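# Place matching bearing inserts in front of crankshaft journals

## Task

For each of the crankshaft's five main journals, set one bearing insert of the correct colour on the bench roughly one palm width directly in front of that journal, on the robot's side. Leaving a journal with no insert is allowed, but the task fails if any incorrect or extra insert is left within two palm widths in front of any journal. Journal diameter classes: unmarked means 40.984 to 40.992 mm; mark "1" means 40.993 to 41.000 mm. The journal's stamp may be stale, so its true diameter is the snap gauge reading on that journal (mm) + 41.000 mm - the gauge reading on the 41.000 mm setting disc. The colour follows from the mark beside that journal's saddle on the crankcase half combined with the journal's class: circle with "1" gives brown; circle with unmarked gives black; no mark with "1" gives black; no mark with unmarked gives blue.

## Robot and tools

ROBOT. Two arms: left_arm carries a five-finger left hand, right_arm a right hand. Calibrated bases in the scene frame: left_arm (+0.005, +0.380, 0) m, right_arm (+0.052, -0.438, 0) m, each turned slightly about z. A post stands behind them. Scene frame: origin at table-top height midway between the arms, +x out over the table, +y toward left_arm, +z up. Camera image sides do not match arm names.

HAND POINT. A point 0.15 m out from the wrist flange and 0.05 m in front of the palm. Its +z runs along the straight fingers (tips reach 0.06-0.07 m past it), +y leaves the palm, +x crosses the palm away from the thumb on the right hand and toward it on the left. Finger centre lines sit 0.06 m behind the point along -y. A wrist bracket on the little-finger side can strike objects, and with fingers level the wrist may hang up to 0.11 m (palm down) or 0.23 m (palm up) below the point and reach the table first.

THE 28-NUMBER ROW (all values -1 to 1), one list covering both arms: left_arm dx, dy, dz, rx, ry, rz; left hand little, ring, middle, index, thumb_bend, thumb_turn; left force_limit, speed; then the same fourteen for right_arm. The six pose numbers are offsets, not poses: they count from that arm's Hand target at the start of the action or move, along the Hand target's own axes. 1.0 equals 0.6 m of travel or 180 degrees; rx, ry, rz form one rotation vector. All zeros means no new pose request. Hand motor numbers are absolute targets: +1 open/straight, -1 curled; thumb_turn +1 beside the palm, -1 opposite the fingers. force_limit maps -1..+1 to about 0..10 N at the fingertip (0..15 N for the two thumb motors); speed rises from near zero at -1 to full at +0.48 and above. For gentle grips close at speed -0.94 or below. To leave a hand unchanged, resend its last executed eight numbers (before any, use hand_measured plus hand_force_limit and hand_speed). Thumb turned in front plus fingers grasps things about 0.035-0.065 m thick; thumb tip against index pad can pinch light items.

TOOLS.
execute_actions(actions, cameras): actions is a list of actions, each up to 15 rows, one per 1/30 s step; a short action repeats its final row to step 15. Every row counts from that action's start pose. cameras lists names, ["all"] or []; an empty actions list returns images by default.
move(target, speed, blend, stop_force, zero, blocking, cameras): straight-line path of each hand point toward one row, or a list of up to 15 rows all measured from the same starting Hand targets. speed in m/s, 0.002 to 3.6, default 0.25 (turns up to twice that in rad/s). blend in metres rounds corners of a list. stop_force in N, 3 to 120, ends an arm's path when it feels that much push against its travel; slow speeds (about 0.005 m/s) make touches gentle. zero (default true) rezeroes the sensor before the move. blocking=false returns early but is not allowed with stop_force. Paths do not avoid obstacles or the other arm and stop after 10 s. Paths passing close to an arm's base axis are refused or swing the elbow.
wait(seconds 0-3600), stop(), zoom_image(camera, region [x0,y0,x1,y1], at most 504 px each way), show_instructions(), zero_wrist_force(arm), finished_scene(scene=1).

RESULTS. end_effector_position (m), end_effector_quat_wxyz and velocities are in the scene frame. Hand target is the last commanded pose after clipping; the next offsets count from it, and the hand may rest a little short. Orientation commands are clipped to within 32 degrees of the measured one each step. The move: line reports done, off_target, moving, held or fault, with limits=paced (pose clipped) or limits=held (step withheld). hand_measured, hand_stopped_by (moving, target, force, stalled, fault) and hand_load_n (positive pushes a finger open; near 0 after a lost grip) follow the motor order. Wrist force/torque are in the hand's own axes. Cameras: cam_high 896x504, cam_left_wrist and cam_right_wrist 672x504.

AVOID. Dropping or releasing moving parts, anything leaving the table, slamming fixed or heavy things, and any contact between the two arms or closing a hand on the other one. About 150 N (plus or minus 25) on an arm, or contact torque at a joint limit (wrist joints 24.6 N m), triggers a 10 s fault stop; a stiff arm commanded even slightly past firm contact can fault. Motors warn at 70 °C and brake at 85 °C, so avoid long stretched holds or pushing against unreachable poses. Loose objects may occasionally be nudged by outside disturbances; check the layout before finishing.

Each tool is called as name(argument=value, ...) on one line, values as JSON.

Reference images:

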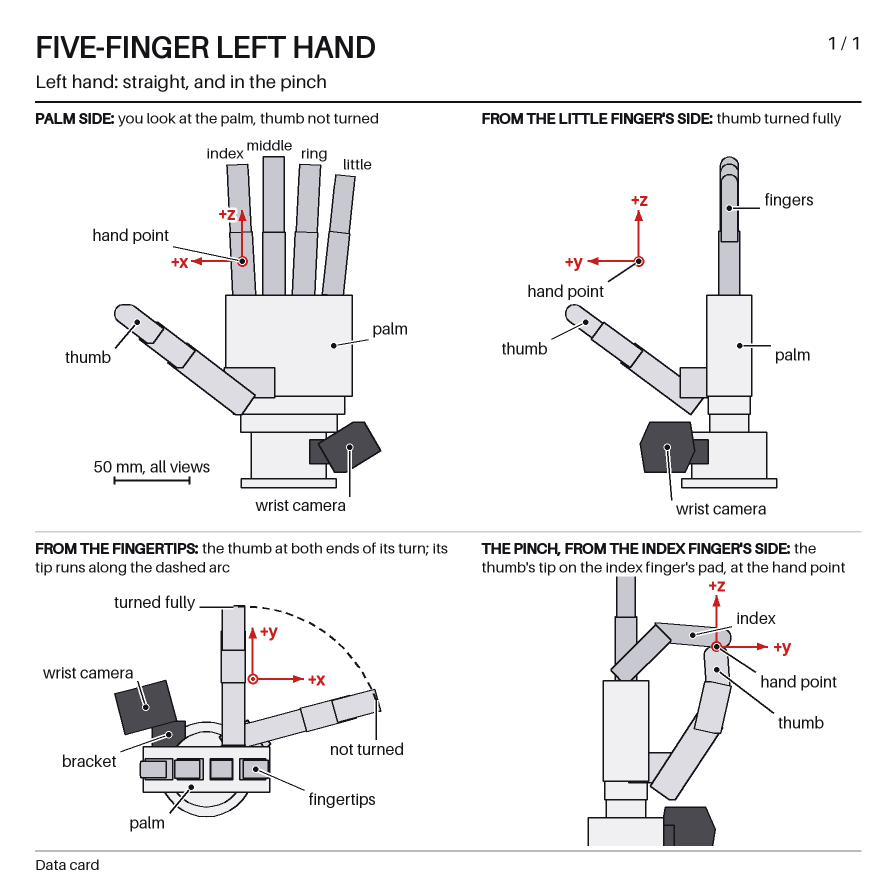

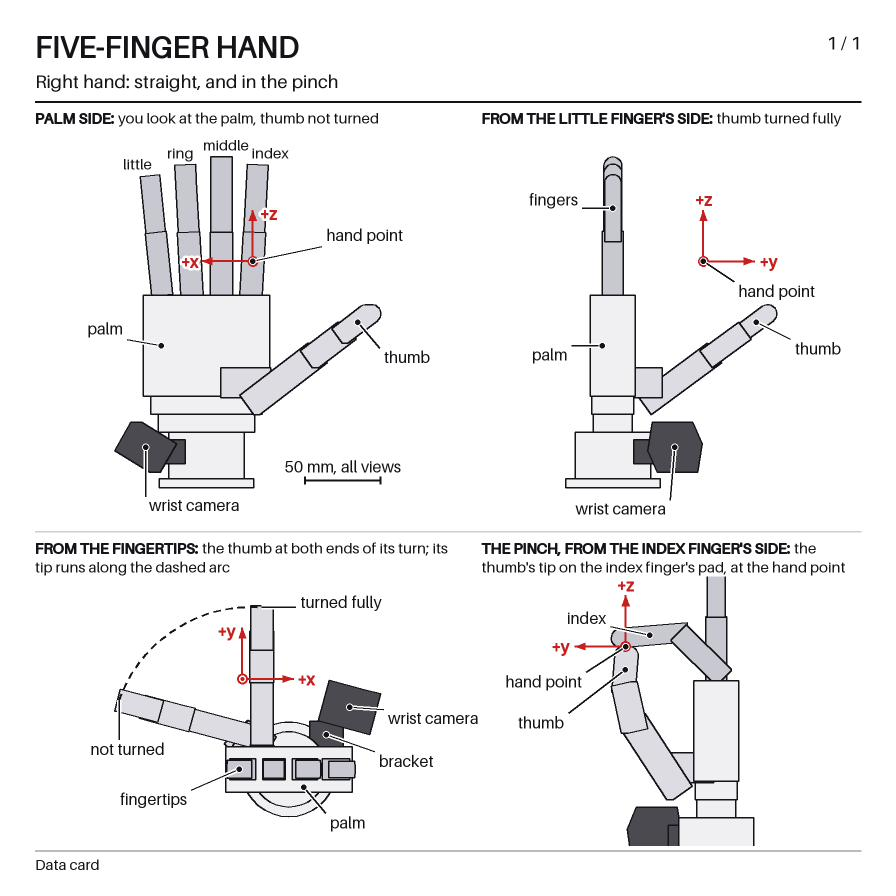

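## Session

execute_actions(actions=[])

Scene clock: 0.00 s.
left_arm: end_effector_position=(+0.1484, +0.4289, +0.3055) hand_measured=(+1.000, +1.000, +1.000, +1.000, +1.000, +1.000) hand_load_n=(+0.0, +0.0, +0.0, +0.0, +0.0, +0.0) hand_stopped_by=(target, target, target, target, target, target) hand_force_limit=0.00 hand_speed=-0.80 end_effector_quat_wxyz=(+0.008, +0.941, -0.338, +0.009) | right_arm: end_effector_position=(+0.9464, -0.0856, +0.3343) hand_measured=(+1.000, +1.000, +1.000, +1.000, +1.000, +1.000) hand_load_n=(+0.5, -0.5, +0.0, +0.0, +0.0, +0.0) hand_stopped_by=(target, target, target, target, target, target) hand_force_limit=0.00 hand_speed=-0.80 end_effector_quat_wxyz=(+0.653, -0.664, +0.157, -0.328)
Joint positions: left_arm=[4.537 -1.212 -1.949 1.572 -1.555 3.671] | right_arm=[0.039 -0.591 0.379 0.108 0.719 -3.296]
Joint velocities: within noise
Joint torques (N m): no reading
Motor temperatures (°C): left_arm=[28 30 31 44 39 28] | right_arm=[37 34 27 42 35 41]
Wrist force (N): no reading
Wrist torque (N m): no reading
Wrist force, peak (N): no reading
Hand target: left_arm +0.1484, +0.4289, +0.3055; +0.008, +0.941, -0.338, +0.009 | right_arm +0.9464, -0.0856, +0.3343; +0.653, -0.664, +0.157, -0.328

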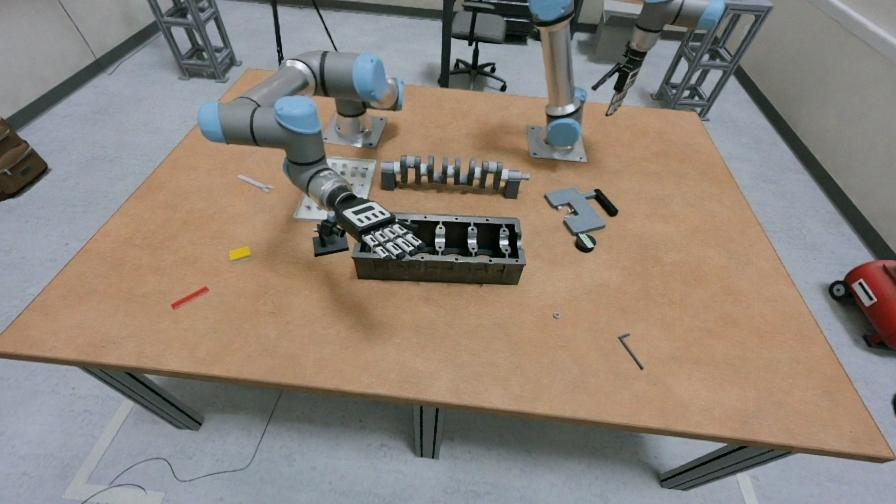

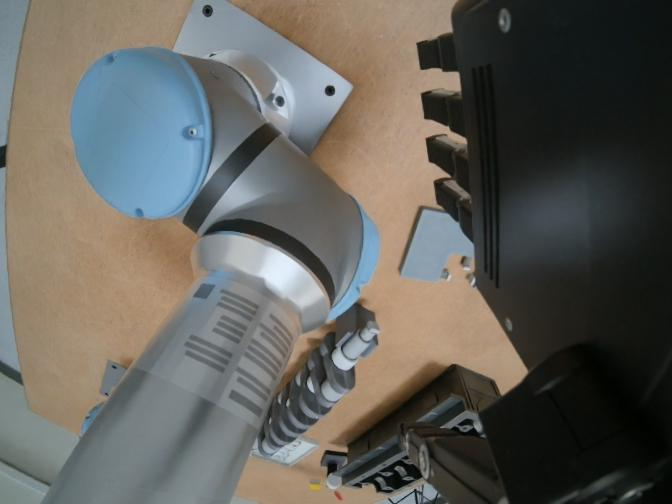

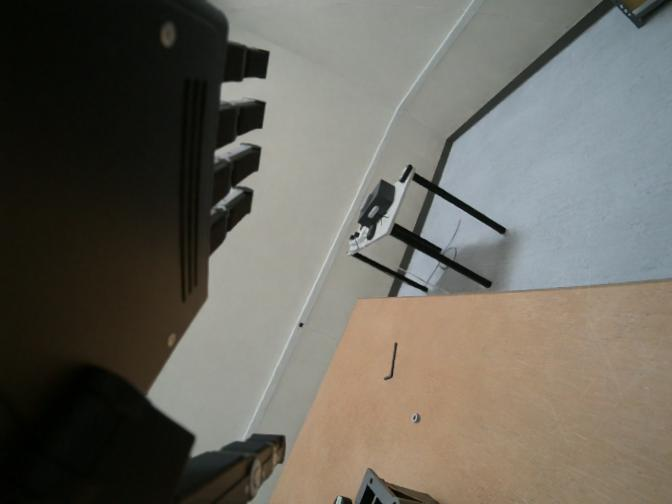

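zoom_image(camera="cam_high", region=[370, 140, 630, 290])

zoom_image(camera="cam_high", region=[220, 130, 400, 270])

zoom_image(camera="cam_high", region=[520, 160, 640, 260])

Scaled by 1.938 from the camera's image (finer frame: 1280x720).

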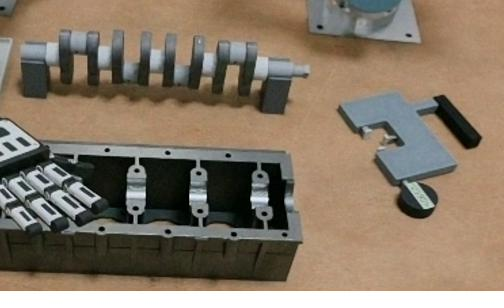

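Scaled by 2.800 from the camera's image (finer frame: 1280x720).

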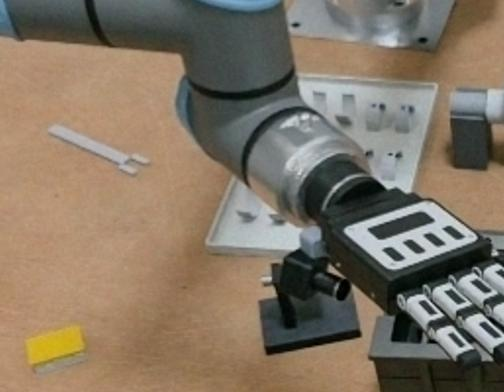

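Scaled by 4.200 from the camera's image (finer frame: 1280x720).

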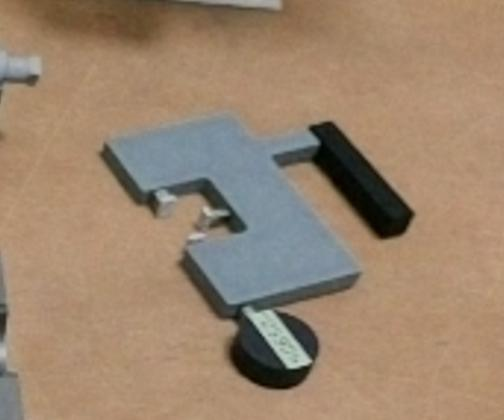

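move(target=[0.0695,-0.23,0,0.0052,-0.0058,-0.2194,1,1,1,1,1,1,0,-0.8,-0.353,-0.2625,-0.924,-0.1886,-0.5697,-0.4768,1,1,1,1,1,1,0,-0.8], cameras=["all"])

Scene clock: 134.00 s.
left_arm: end_effector_position=(+0.2685, +0.5088, +0.3053) hand_measured=(+1.000, +1.000, +1.000, +1.000, +1.000, +1.000) hand_load_n=(+0.0, +0.0, +0.0, +0.0, +0.0, +0.0) hand_stopped_by=(target, target, target, target, target, target) hand_force_limit=0.00 hand_speed=-0.80 end_effector_quat_wxyz=(+0.000, +1.000, +0.000, +0.000) | right_arm: end_effector_position=(+0.4008, -0.3584, +0.4005) hand_measured=(+1.000, +1.000, +1.000, +1.000, +1.000, +1.000) hand_load_n=(+0.0, +0.0, +0.0, +0.0, +0.0, +0.0) hand_stopped_by=(target, target, target, target, target, target) hand_force_limit=0.00 hand_speed=-0.80 end_effector_quat_wxyz=(+0.010, +0.722, +0.692, -0.011)
Joint positions: left_arm=[4.272 -1.516 -1.705 1.651 -1.57 2.717] | right_arm=[-0.024 -1.576 1.416 1.731 1.601 -6.284]
Joint torques (N m): left_arm=[5.52 21.35 11.96 -1.32 -1.52 0.29] | right_arm=[-1.7 -21.98 -9.49 3.62 1.76 1.25]
Wrist force (N): left_arm=[-0.5 -0.1 -0.1] | right_arm=[-1.3 -1.9 1.2]
Wrist torque (N m): left_arm=[0.00 0.07 -0.08] | right_arm=[-0.36 0.26 -0.10]
Wrist force, peak (N): left_arm=[-0.6 0.1 -0.4] | right_arm=[-1.6 -3.1 1.4]
Hand target: left_arm +0.2684, +0.5087, +0.3053; +0.000, +1.000, +0.000, +0.000 | right_arm +0.4007, -0.3593, +0.4005; +0.000, +0.707, +0.707, +0.000
Off the commanded pose: left_arm 0.000 m, 0 deg | right_arm 0.001 m, 3 deg.
joint sent to its limit (right arm) — joint 6 (wrist 3), lower limit. The joint targets are off in orientation, not in position.
move: off_target (right_arm)
cam_left_wrist: T_world_to_cam=[[0.26321, 0.96414, -0.03408, -0.5497], [0.85057, -0.21525, 0.47978, -0.26051], [0.45524, -0.15527, -0.87673, 0.34118]] pos_world=[0.21096, 0.52689, 0.40537]
cam_right_wrist: T_world_to_cam=[[0.97672, 0.21371, -0.01871, -0.30482], [0.19405, -0.84293, 0.50181, -0.57475], [0.09147, -0.49376, -0.86477, 0.2471]] pos_world=[0.38665, -0.29732, 0.4964]

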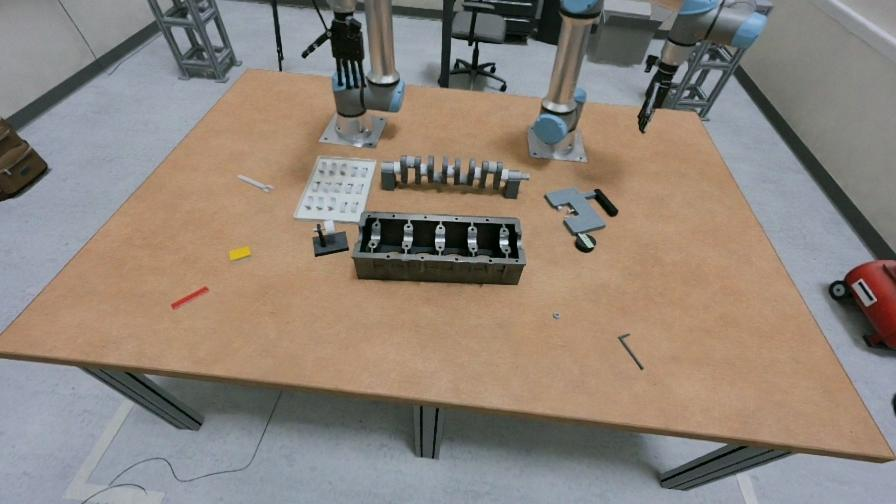

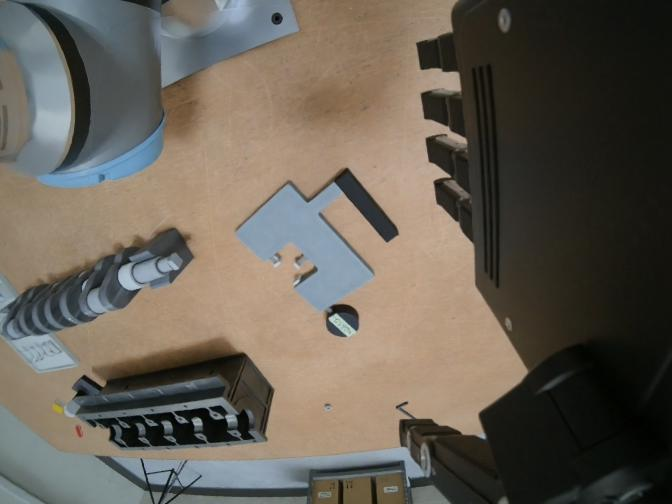

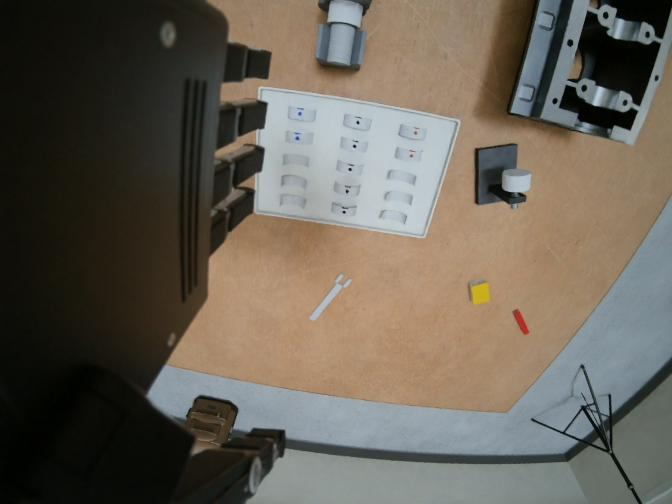

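zoom_image(camera="cam_right_wrist", region=[240, 70, 480, 250])

zoom_image(camera="cam_left_wrist", region=[220, 150, 420, 350])

zoom_image(camera="cam_high", region=[290, 150, 390, 260])

zoom_image(camera="cam_high", region=[350, 150, 540, 290])

Scaled by 2.100 from the camera's image (finer frame: 960x720).

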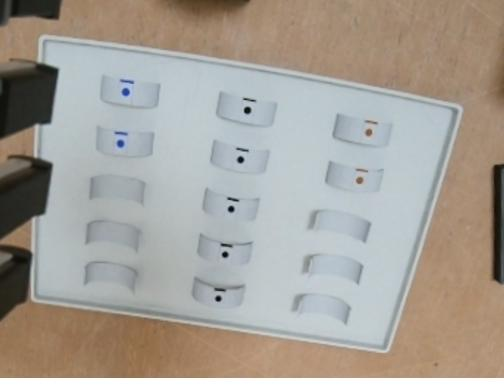

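Scaled by 2.520 from the camera's image (finer frame: 960x720).

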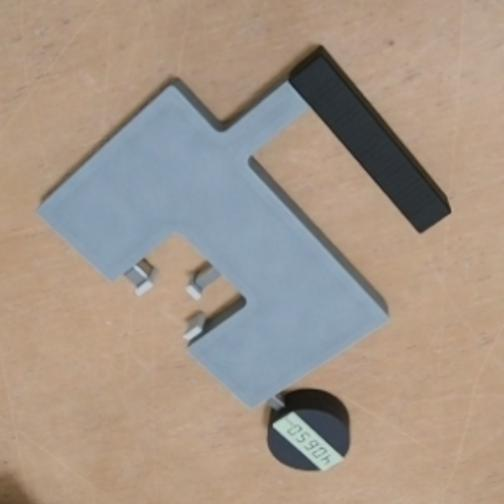

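Scaled by 4.582 from the camera's image (finer frame: 1280x720).

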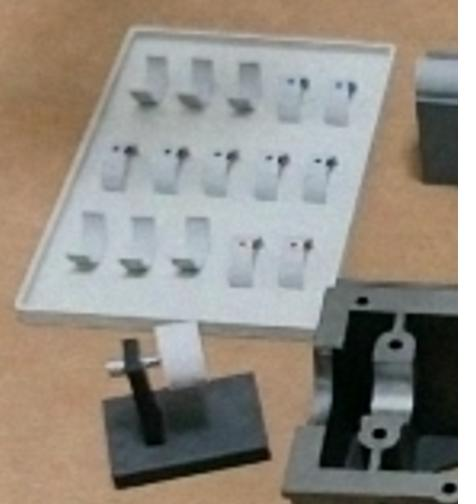

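Scaled by 2.653 from the camera's image (finer frame: 1280x720).

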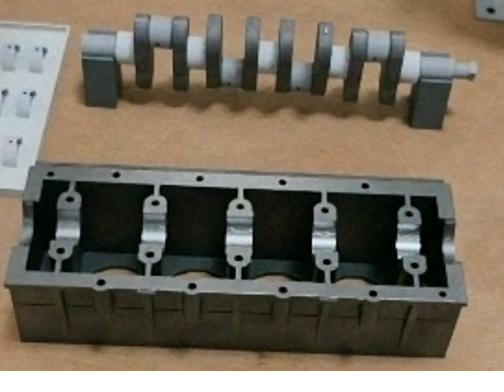

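move(target=[[0,0,0,0,0,0,1,1,1,1,1,1,0,-0.8,0,0,0.13,0,0,0.6667,1,1,1,1,1,1,0,-0.8],[0,0,0,0,0,0,1,1,1,1,1,1,0,-0.8,0,0,0.26,0,0,-0.6667,1,1,1,1,1,1,0,-0.8],[0,0,0,0,0,0,1,1,1,1,1,1,0,-0.8,0,0,0.38,0,0,0,1,1,1,1,1,1,0,-0.8]], speed=0.5, blend=[0.03,0.03,0], cameras=["all"])

Scene clock: 229.37 s.
left_arm: end_effector_position=(+0.2684, +0.5087, +0.3053) hand_measured=(+1.000, +1.000, +1.000, +1.000, +1.000, +1.000) hand_load_n=(+0.0, +0.0, +0.0, +0.0, +0.0, +0.0) hand_stopped_by=(target, target, target, target, target, target) hand_force_limit=0.00 hand_speed=-0.80 end_effector_quat_wxyz=(+0.000, +1.000, +0.000, +0.000) | right_arm: end_effector_position=(+0.4007, -0.3592, +0.1724) hand_measured=(+1.000, +1.000, +1.000, +1.000, +1.000, +1.000) hand_load_n=(+0.0, -0.5, +0.0, +0.0, +0.0, +0.0) hand_stopped_by=(target, target, target, target, target, target) hand_force_limit=0.00 hand_speed=-0.80 end_effector_quat_wxyz=(+0.000, +0.707, +0.707, +0.000) end_effector_velocity=(+0.000, +0.000, +0.000) end_effector_angular_velocity=(+0.000, +0.000, -0.007)
Joint positions: left_arm=[4.272 -1.516 -1.706 1.651 -1.57 2.716] | right_arm=[-0.063 -1.518 1.95 1.139 1.571 -0.083]
Joint velocities: left_arm=[within noise] | right_arm=[0 -0.001 0.001 0 -0.001 0.006]
Joint torques (N m): left_arm=[4.29 21.77 11.53 -4.83 1.14 0.01] | right_arm=[-2 -32.05 -9.8 4.3 -1.88 1.25]
Wrist force (N): left_arm=[-0.2 -0.4 0.1] | right_arm=[-1.5 -1.7 1.2]
Wrist torque (N m): left_arm=[-0.07 0.03 -0.06] | right_arm=[-0.36 0.26 -0.15]
Wrist force, peak (N): left_arm=[-0.6 -0.1 0.2] | right_arm=[-1.7 -2.2 1.5]
Hand target: left_arm +0.2684, +0.5087, +0.3053; +0.000, +1.000, +0.000, +0.000 | right_arm +0.4006, -0.3592, +0.1725; +0.000, +0.707, +0.707, +0.000
Off the commanded pose: left_arm 0.000 m, 0 deg | right_arm 0.000 m, 0 deg.
move: done
cam_left_wrist: T_world_to_cam=[[0.26299, 0.9642, -0.03407, -0.54969], [0.8506, -0.21505, 0.47983, -0.26064], [0.45532, -0.15517, -0.8767, 0.34109]] pos_world=[0.21096, 0.52689, 0.40537]
cam_right_wrist: T_world_to_cam=[[0.96671, 0.25565, -0.01045, -0.2911], [0.22959, -0.84868, 0.47647, -0.473], [0.11294, -0.46301, -0.87913, 0.05444]] pos_world=[0.38386, -0.3018, 0.27019]

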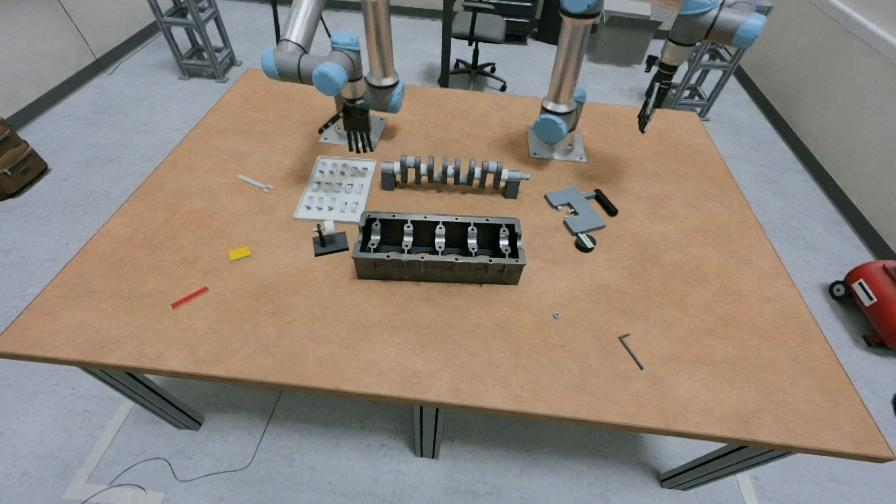

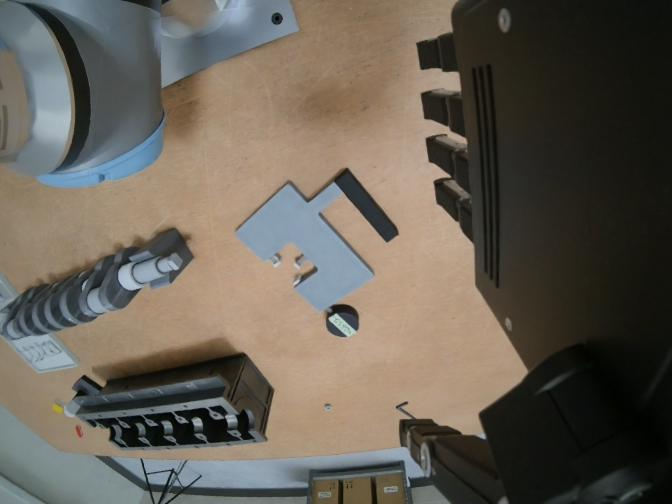

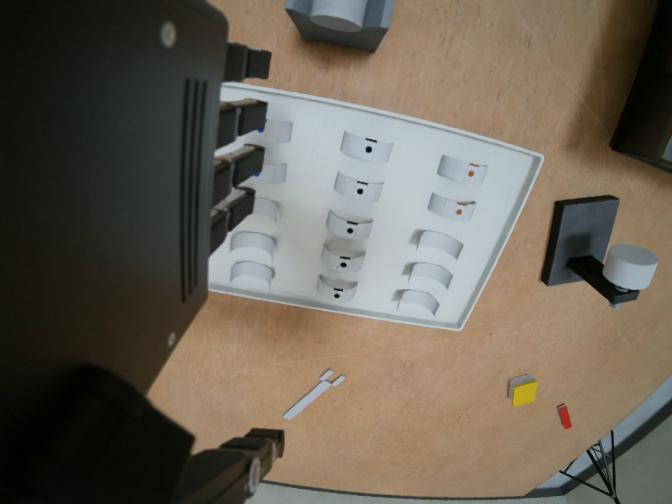

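zoom_image(camera="cam_right_wrist", region=[300, 110, 500, 320])

zoom_image(camera="cam_right_wrist", region=[210, 180, 370, 310])

zoom_image(camera="cam_right_wrist", region=[520, 170, 672, 310])

Scaled by 2.400 from the camera's image (finer frame: 960x720).

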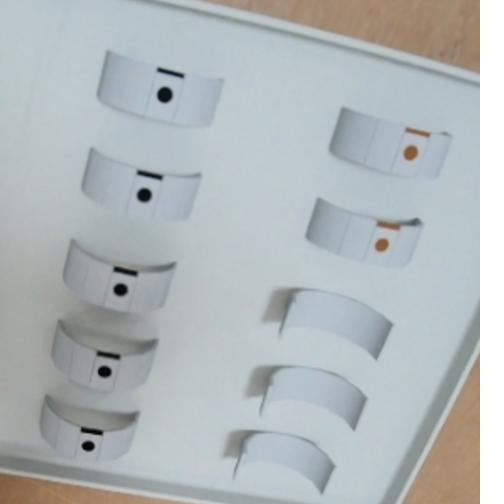

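Scaled by 3.150 from the camera's image (finer frame: 960x720).

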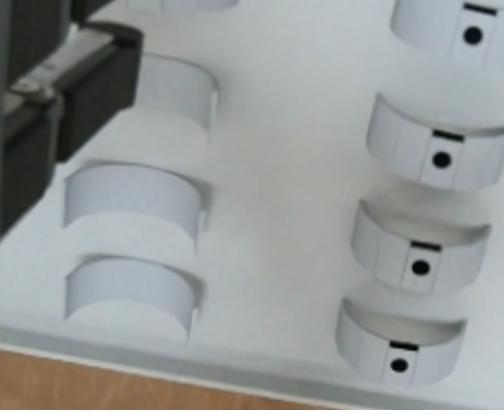

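Scaled by 3.316 from the camera's image (finer frame: 960x720).

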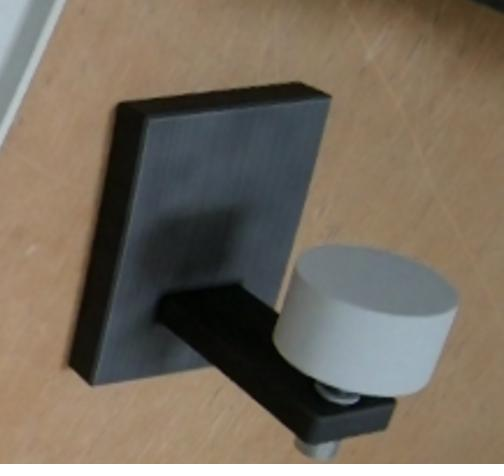

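zoom_image(camera="cam_left_wrist", region=[320, 295, 370, 345])

zoom_image(camera="cam_high", region=[565, 225, 605, 260])

zoom_image(camera="cam_left_wrist", region=[60, 330, 290, 460])

zoom_image(camera="cam_left_wrist", region=[0, 210, 210, 350])

Scaled by 10.080 from the camera's image (finer frame: 960x720).

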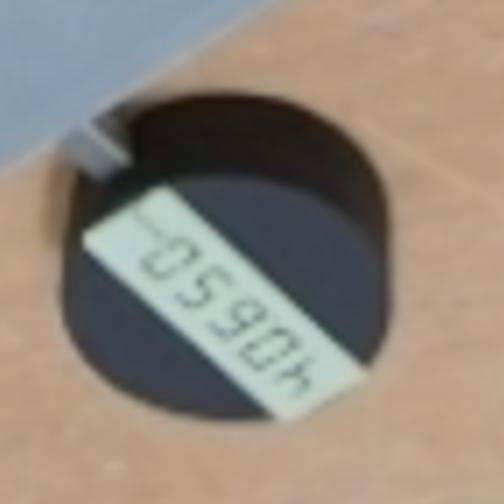

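Scaled by 12.600 from the camera's image (finer frame: 1280x720).

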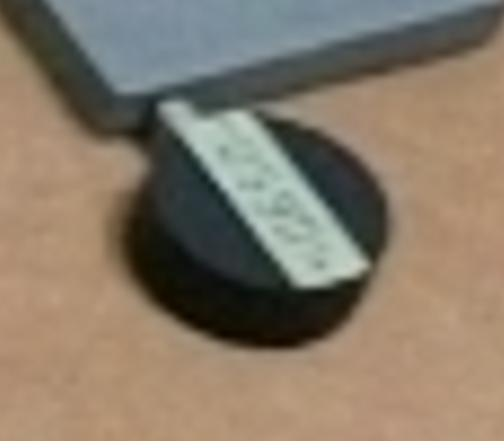

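Scaled by 2.191 from the camera's image (finer frame: 960x720).

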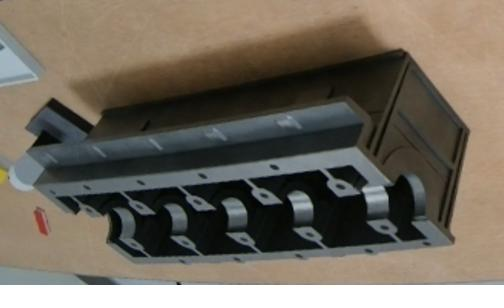

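Scaled by 2.400 from the camera's image (finer frame: 960x720).

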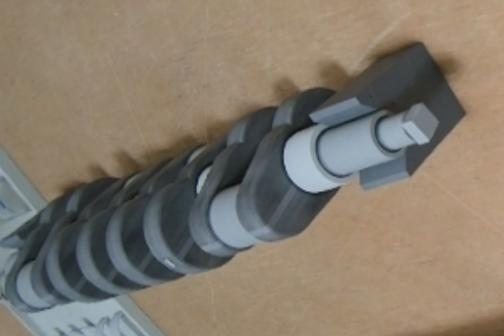

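move(target=[0.136,0.681,0.0,0,0,0,1,1,1,1,1,1,0,-0.8,0,0,-0.1,0,0,0,1,1,1,1,1,1,0,-0.8], cameras=["cam_left_wrist"])

Scene clock: 429.83 s.
left_arm: end_effector_position=(+0.3497, +0.1001, +0.3053) hand_measured=(+1.000, +1.000, +1.000, +1.000, +1.000, +1.000) hand_load_n=(+0.0, +0.0, +0.0, +0.0, +0.0, +0.0) hand_stopped_by=(target, target, target, target, target, target) hand_force_limit=0.00 hand_speed=-0.80 end_effector_quat_wxyz=(+0.000, +1.000, +0.000, +0.000) | right_arm: end_effector_position=(+0.4007, -0.3592, +0.2325) hand_measured=(+1.000, +1.000, +1.000, +1.000, +1.000, +1.000) hand_load_n=(-0.5, +0.0, +0.0, +0.0, +0.0, +0.0) hand_stopped_by=(target, target, target, target, target, target) hand_force_limit=0.00 hand_speed=-0.80 end_effector_quat_wxyz=(+0.000, +0.707, +0.707, +0.000)
Joint positions: left_arm=[2.871 -1.729 -1.48 1.639 -1.571 1.316] | right_arm=[-0.063 -1.569 1.84 1.301 1.57 -0.083]
Joint torques (N m): left_arm=[-6.58 18.45 26.36 0.51 1.74 -2.12] | right_arm=[-7.32 -3.96 -11.04 1.25 -1.92 -0.81]
Wrist force (N): left_arm=[0.2 -0.6 0.3] | right_arm=[-1.5 -1.7 1.1]
Wrist torque (N m): left_arm=[-0.11 -0.02 0.03] | right_arm=[-0.32 0.28 -0.15]
Wrist force, peak (N): left_arm=[-0.6 -2.6 0.4] | right_arm=[-1.6 -2.0 1.5]
Hand target: left_arm +0.3497, +0.1001, +0.3053; +0.000, +1.000, +0.000, +0.000 | right_arm +0.4007, -0.3592, +0.2325; +0.000, +0.707, +0.707, +0.000
Off the commanded pose: left_arm 0.000 m, 0 deg | right_arm 0.000 m, 0 deg.
move: done
cam_left_wrist: T_world_to_cam=[[0.26309, 0.96417, -0.03404, -0.17711], [0.85061, -0.21516, 0.47976, -0.41759], [0.45525, -0.15518, -0.87674, 0.24085]] pos_world=[0.29215, 0.11829, 0.40547]

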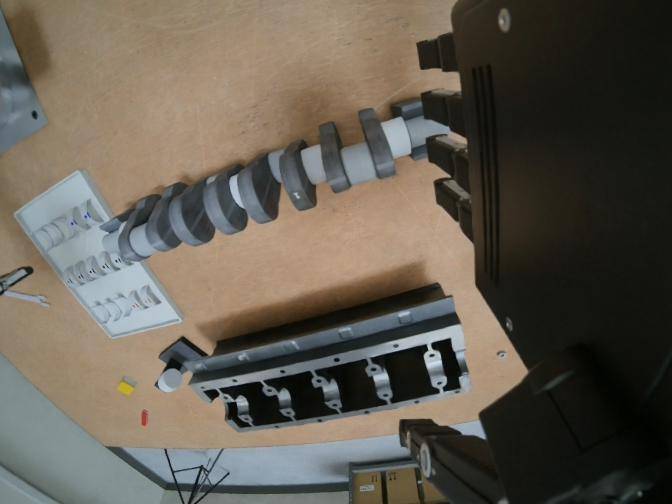

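zoom_image(camera="cam_left_wrist", region=[180, 280, 340, 440])

zoom_image(camera="cam_left_wrist", region=[320, 270, 480, 430])

zoom_image(camera="cam_left_wrist", region=[260, 90, 440, 220])

zoom_image(camera="cam_left_wrist", region=[100, 130, 280, 270])

Scaled by 3.150 from the camera's image (finer frame: 960x720).

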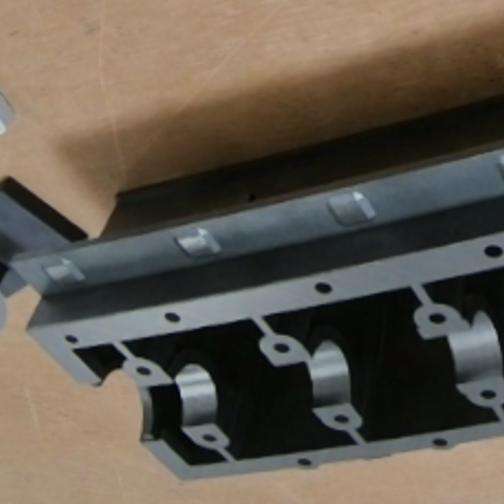

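Scaled by 3.150 from the camera's image (finer frame: 960x720).

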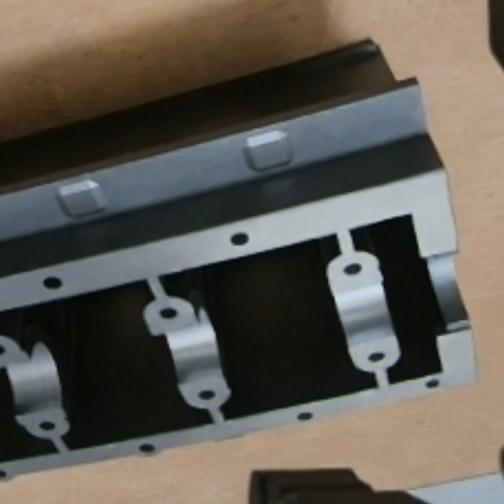

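Scaled by 2.800 from the camera's image (finer frame: 960x720).

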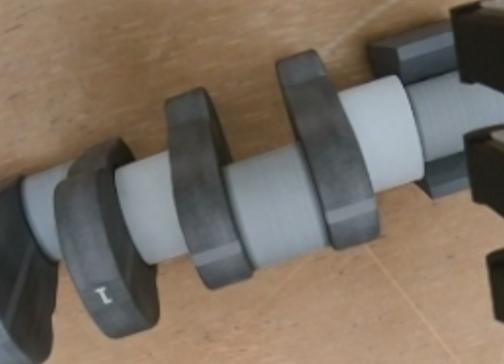

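Scaled by 2.800 from the camera's image (finer frame: 960x720).

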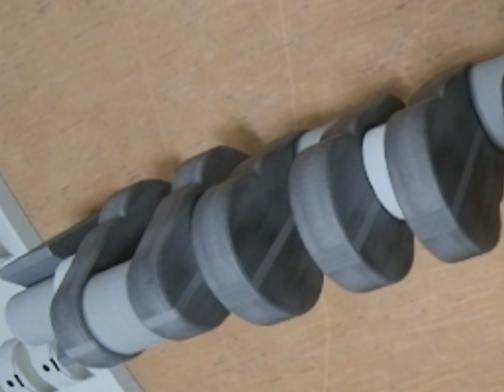

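move(target=[0.2,0.0,0.17,0,0,0,1,1,1,1,1,1,0,-0.8,0,0,0,0,0,0,1,1,1,1,1,1,0,-0.8], cameras=["cam_left_wrist"])

Scene clock: 456.33 s.
left_arm: end_effector_position=(+0.4697, +0.1000, +0.2035) hand_measured=(+1.000, +1.000, +1.000, +1.000, +1.000, +1.000) hand_load_n=(+0.0, +0.0, +0.0, +0.0, +0.0, +0.0) hand_stopped_by=(target, target, target, target, target, target) hand_force_limit=0.00 hand_speed=-0.80 end_effector_quat_wxyz=(+0.000, +1.000, +0.000, +0.000) | right_arm: end_effector_position=(+0.4007, -0.3592, +0.2325) hand_measured=(+1.000, +1.000, +1.000, +1.000, +1.000, +1.000) hand_load_n=(+0.0, +0.0, +0.0, +0.0, +0.0, +0.0) hand_stopped_by=(target, target, target, target, target, target) hand_force_limit=0.00 hand_speed=-0.80 end_effector_quat_wxyz=(+0.000, +0.707, +0.707, +0.000)
Joint positions: left_arm=[2.936 -2.023 -1.353 1.806 -1.571 1.38] | right_arm=[-0.063 -1.569 1.84 1.301 1.57 -0.083]
Joint torques (N m): left_arm=[-2.26 27.16 21.81 -2.29 1.47 -1.37] | right_arm=[-6.75 -2.81 -10.36 3.31 -1.5 0.06]
Wrist force (N): left_arm=[0.3 -0.6 0.6] | right_arm=[-1.7 -1.8 1.0]
Wrist torque (N m): left_arm=[-0.13 -0.03 0.12] | right_arm=[-0.34 0.31 -0.17]
Wrist force, peak (N): left_arm=[1.5 -0.6 1.8] | right_arm=[-1.8 -1.9 1.4]
Hand target: left_arm +0.4698, +0.1000, +0.2034; +0.000, +1.000, +0.000, +0.000 | right_arm +0.4007, -0.3592, +0.2325; +0.000, +0.707, +0.707, +0.000
Off the commanded pose: left_arm 0.000 m, 0 deg | right_arm 0.000 m, 0 deg.
move: done
cam_left_wrist: T_world_to_cam=[[0.26299, 0.96419, -0.03413, -0.21192], [0.85068, -0.21505, 0.47968, -0.47092], [0.45517, -0.15518, -0.87678, 0.09685]] pos_world=[0.41225, 0.11808, 0.30357]

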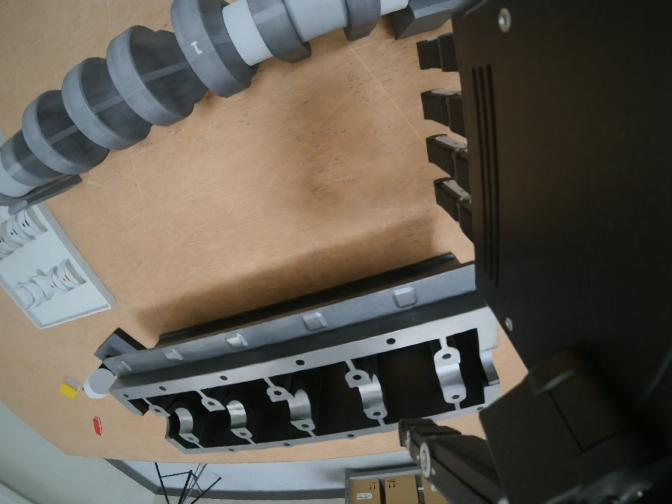

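zoom_image(camera="cam_left_wrist", region=[280, 250, 500, 430])

zoom_image(camera="cam_left_wrist", region=[130, 310, 330, 450])

zoom_image(camera="cam_left_wrist", region=[0, 0, 280, 220])

Scaled by 2.291 from the camera's image (finer frame: 960x720).

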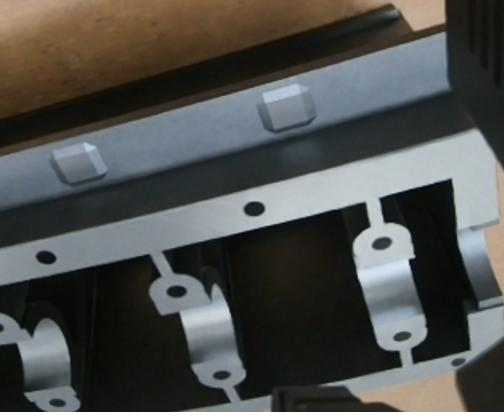

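Scaled by 2.520 from the camera's image (finer frame: 960x720).

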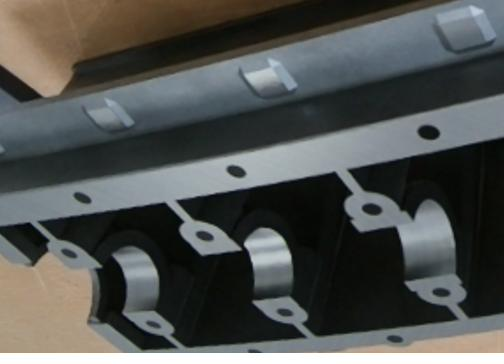

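Scaled by 1.800 from the camera's image (finer frame: 960x720).

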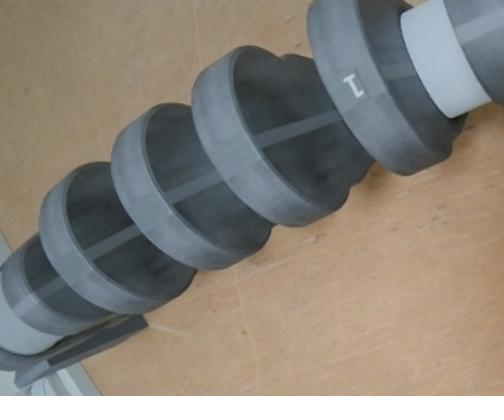

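zoom_image(camera="cam_high", region=[350, 240, 450, 290])

zoom_image(camera="cam_high", region=[430, 240, 530, 290])

zoom_image(camera="cam_high", region=[350, 205, 530, 265])

This scene's latest camera images include none from cam_high. They are from: cam_left_wrist. cam_high's image comes with the result of a call that names it in "cameras".

This scene's latest camera images include none from cam_high. They are from: cam_left_wrist. cam_high's image comes with the result of a call that names it in "cameras".

This scene's latest camera images include none from cam_high. They are from: cam_left_wrist. cam_high's image comes with the result of a call that names it in "cameras".

execute_actions(actions=[], cameras=["cam_high"])

zoom_image(camera="cam_high", region=[350, 240, 450, 290])

zoom_image(camera="cam_high", region=[430, 240, 530, 290])

zoom_image(camera="cam_high", region=[350, 205, 530, 265])

Scene clock: 483.40 s.
left_arm: end_effector_position=(+0.4698, +0.1000, +0.2034) hand_measured=(+1.000, +1.000, +1.000, +1.000, +1.000, +1.000) hand_load_n=(+0.0, +0.0, +0.0, +0.0, +0.0, +0.0) hand_stopped_by=(target, target, target, target, target, target) hand_force_limit=0.00 hand_speed=-0.80 end_effector_quat_wxyz=(+0.000, +1.000, +0.000, +0.000) | right_arm: end_effector_position=(+0.4007, -0.3592, +0.2325) hand_measured=(+1.000, +1.000, +1.000, +1.000, +1.000, +1.000) hand_load_n=(+0.0, +0.0, +0.0, +0.0, +0.0, +0.0) hand_stopped_by=(target, target, target, target, target, target) hand_force_limit=0.00 hand_speed=-0.80 end_effector_quat_wxyz=(+0.000, +0.707, +0.707, +0.000)
Joint positions: left_arm=[2.936 -2.023 -1.353 1.806 -1.571 1.38] | right_arm=[-0.063 -1.569 1.84 1.301 1.57 -0.083]
Joint velocities: within noise
Joint torques (N m): left_arm=[-1.25 27.07 24.43 0.43 -1.06 -0.05] | right_arm=[-5.68 -3.32 -11.03 3.27 -1.31 0.98]
Motor temperatures (°C): left_arm=[27 29 30 42 38 28] | right_arm=[34 33 27 39 34 39]
Wrist force (N): left_arm=[-0.1 -0.9 0.5] | right_arm=[-1.6 -1.8 1.3]
Wrist torque (N m): left_arm=[-0.17 0.02 0.11] | right_arm=[-0.34 0.28 -0.16]
Wrist force, peak (N): left_arm=[-0.1 -0.9 0.5] | right_arm=[-1.9 -1.9 1.2]
Hand target: left_arm +0.4698, +0.1000, +0.2034; +0.000, +1.000, +0.000, +0.000 | right_arm +0.4007, -0.3592, +0.2325; +0.000, +0.707, +0.707, +0.000
Off the commanded pose: left_arm 0.000 m, 0 deg | right_arm 0.000 m, 0 deg.
Images, in order (width x height): cam_high 896x504.

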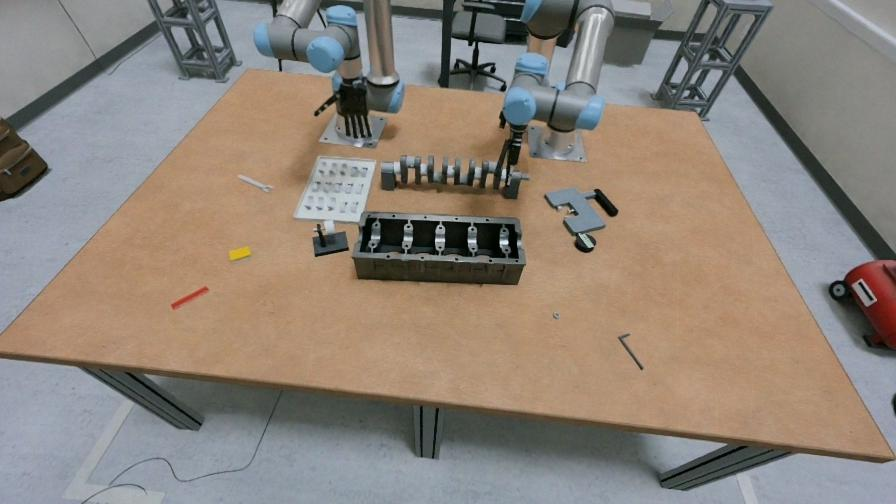

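Scaled by 5.040 from the camera's image (finer frame: 1280x720).

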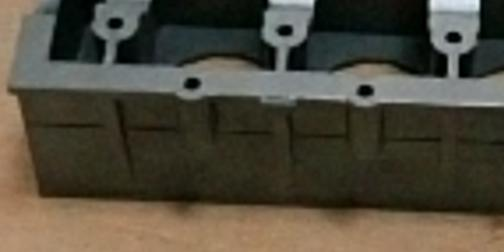

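Scaled by 5.040 from the camera's image (finer frame: 1280x720).

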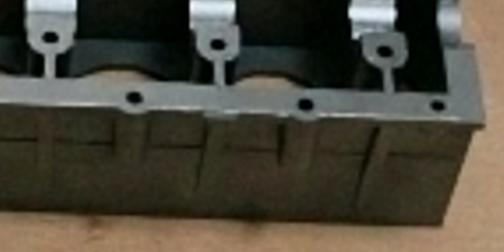

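Scaled by 2.800 from the camera's image (finer frame: 1280x720).

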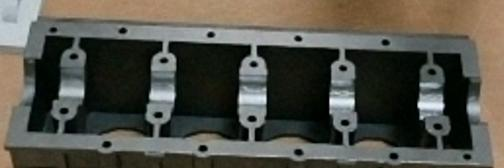

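move(target=[0.05,-0.0667,0.085,0,0.1667,0,1,1,1,1,1,1,0,-0.8,0,0,0,0,0,0,1,1,1,1,1,1,0,-0.8], cameras=["cam_left_wrist"])

zoom_image(camera="cam_left_wrist", region=[60, 200, 260, 400])

zoom_image(camera="cam_left_wrist", region=[240, 150, 460, 330])

Scene clock: 539.30 s.
left_arm: end_effector_position=(+0.4999, +0.1400, +0.1525) hand_measured=(+1.000, +1.000, +1.000, +1.000, +1.000, +1.000) hand_load_n=(+0.0, +0.0, +0.0, +0.0, +0.0, +0.0) hand_stopped_by=(target, target, target, target, target, target) hand_force_limit=0.00 hand_speed=-0.80 end_effector_quat_wxyz=(+0.000, +0.966, +0.000, +0.259) end_effector_velocity=(+0.001, +0.000, +0.000) end_effector_angular_velocity=(-0.001, -0.005, -0.001) | right_arm: end_effector_position=(+0.4007, -0.3592, +0.2325) hand_measured=(+1.000, +1.000, +1.000, +1.000, +1.000, +1.000) hand_load_n=(+0.0, +0.0, +0.0, +0.0, +0.0, +0.0) hand_stopped_by=(target, target, target, target, target, target) hand_force_limit=0.00 hand_speed=-0.80 end_effector_quat_wxyz=(+0.000, +0.707, +0.707, +0.000)
Joint positions: left_arm=[2.996 -1.802 -1.795 2.548 -1.636 1.457] | right_arm=[-0.063 -1.569 1.84 1.301 1.57 -0.083]
Joint velocities: left_arm=[0 0 -0.002 0.007 0 0.001] | right_arm=[within noise]
Joint torques (N m): left_arm=[-7.78 25.61 11.74 1.58 2.11 -1.47] | right_arm=[-5.43 -3.99 -11.67 3.25 -1 1.03]
Wrist force (N): left_arm=[-1.0 -0.5 -0.2] | right_arm=[-1.7 -1.8 1.1]
Wrist torque (N m): left_arm=[-0.08 0.22 0.07] | right_arm=[-0.34 0.30 -0.16]
Wrist force, peak (N): left_arm=[-1.6 -0.7 0.5] | right_arm=[-1.7 -2.0 1.2]
Hand target: left_arm +0.4999, +0.1400, +0.1525; +0.000, +0.966, +0.000, +0.259 | right_arm +0.4007, -0.3592, +0.2325; +0.000, +0.707, +0.707, +0.000
Off the commanded pose: left_arm 0.000 m, 0 deg | right_arm 0.000 m, 0 deg.
move: done
cam_left_wrist: T_world_to_cam=[[0.2449, 0.96421, 0.10159, -0.27188], [0.49673, -0.21476, 0.84091, -0.34174], [0.83264, -0.15548, -0.53155, -0.19662]] pos_world=[0.40005, 0.15818, 0.21048]

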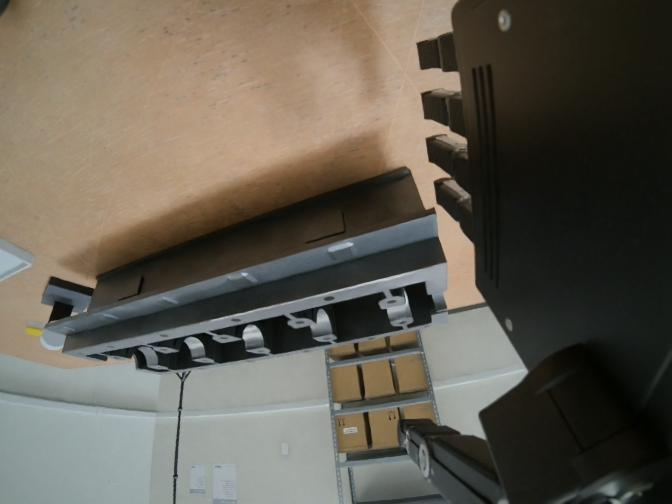

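Scaled by 2.520 from the camera's image (finer frame: 960x720).

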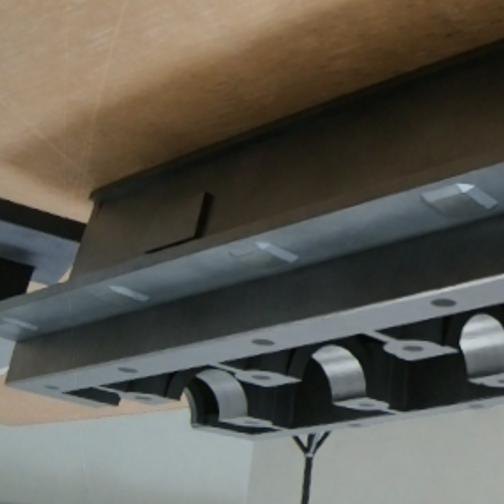

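Scaled by 2.291 from the camera's image (finer frame: 960x720).

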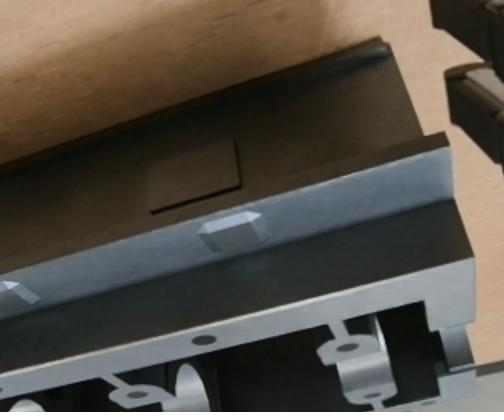

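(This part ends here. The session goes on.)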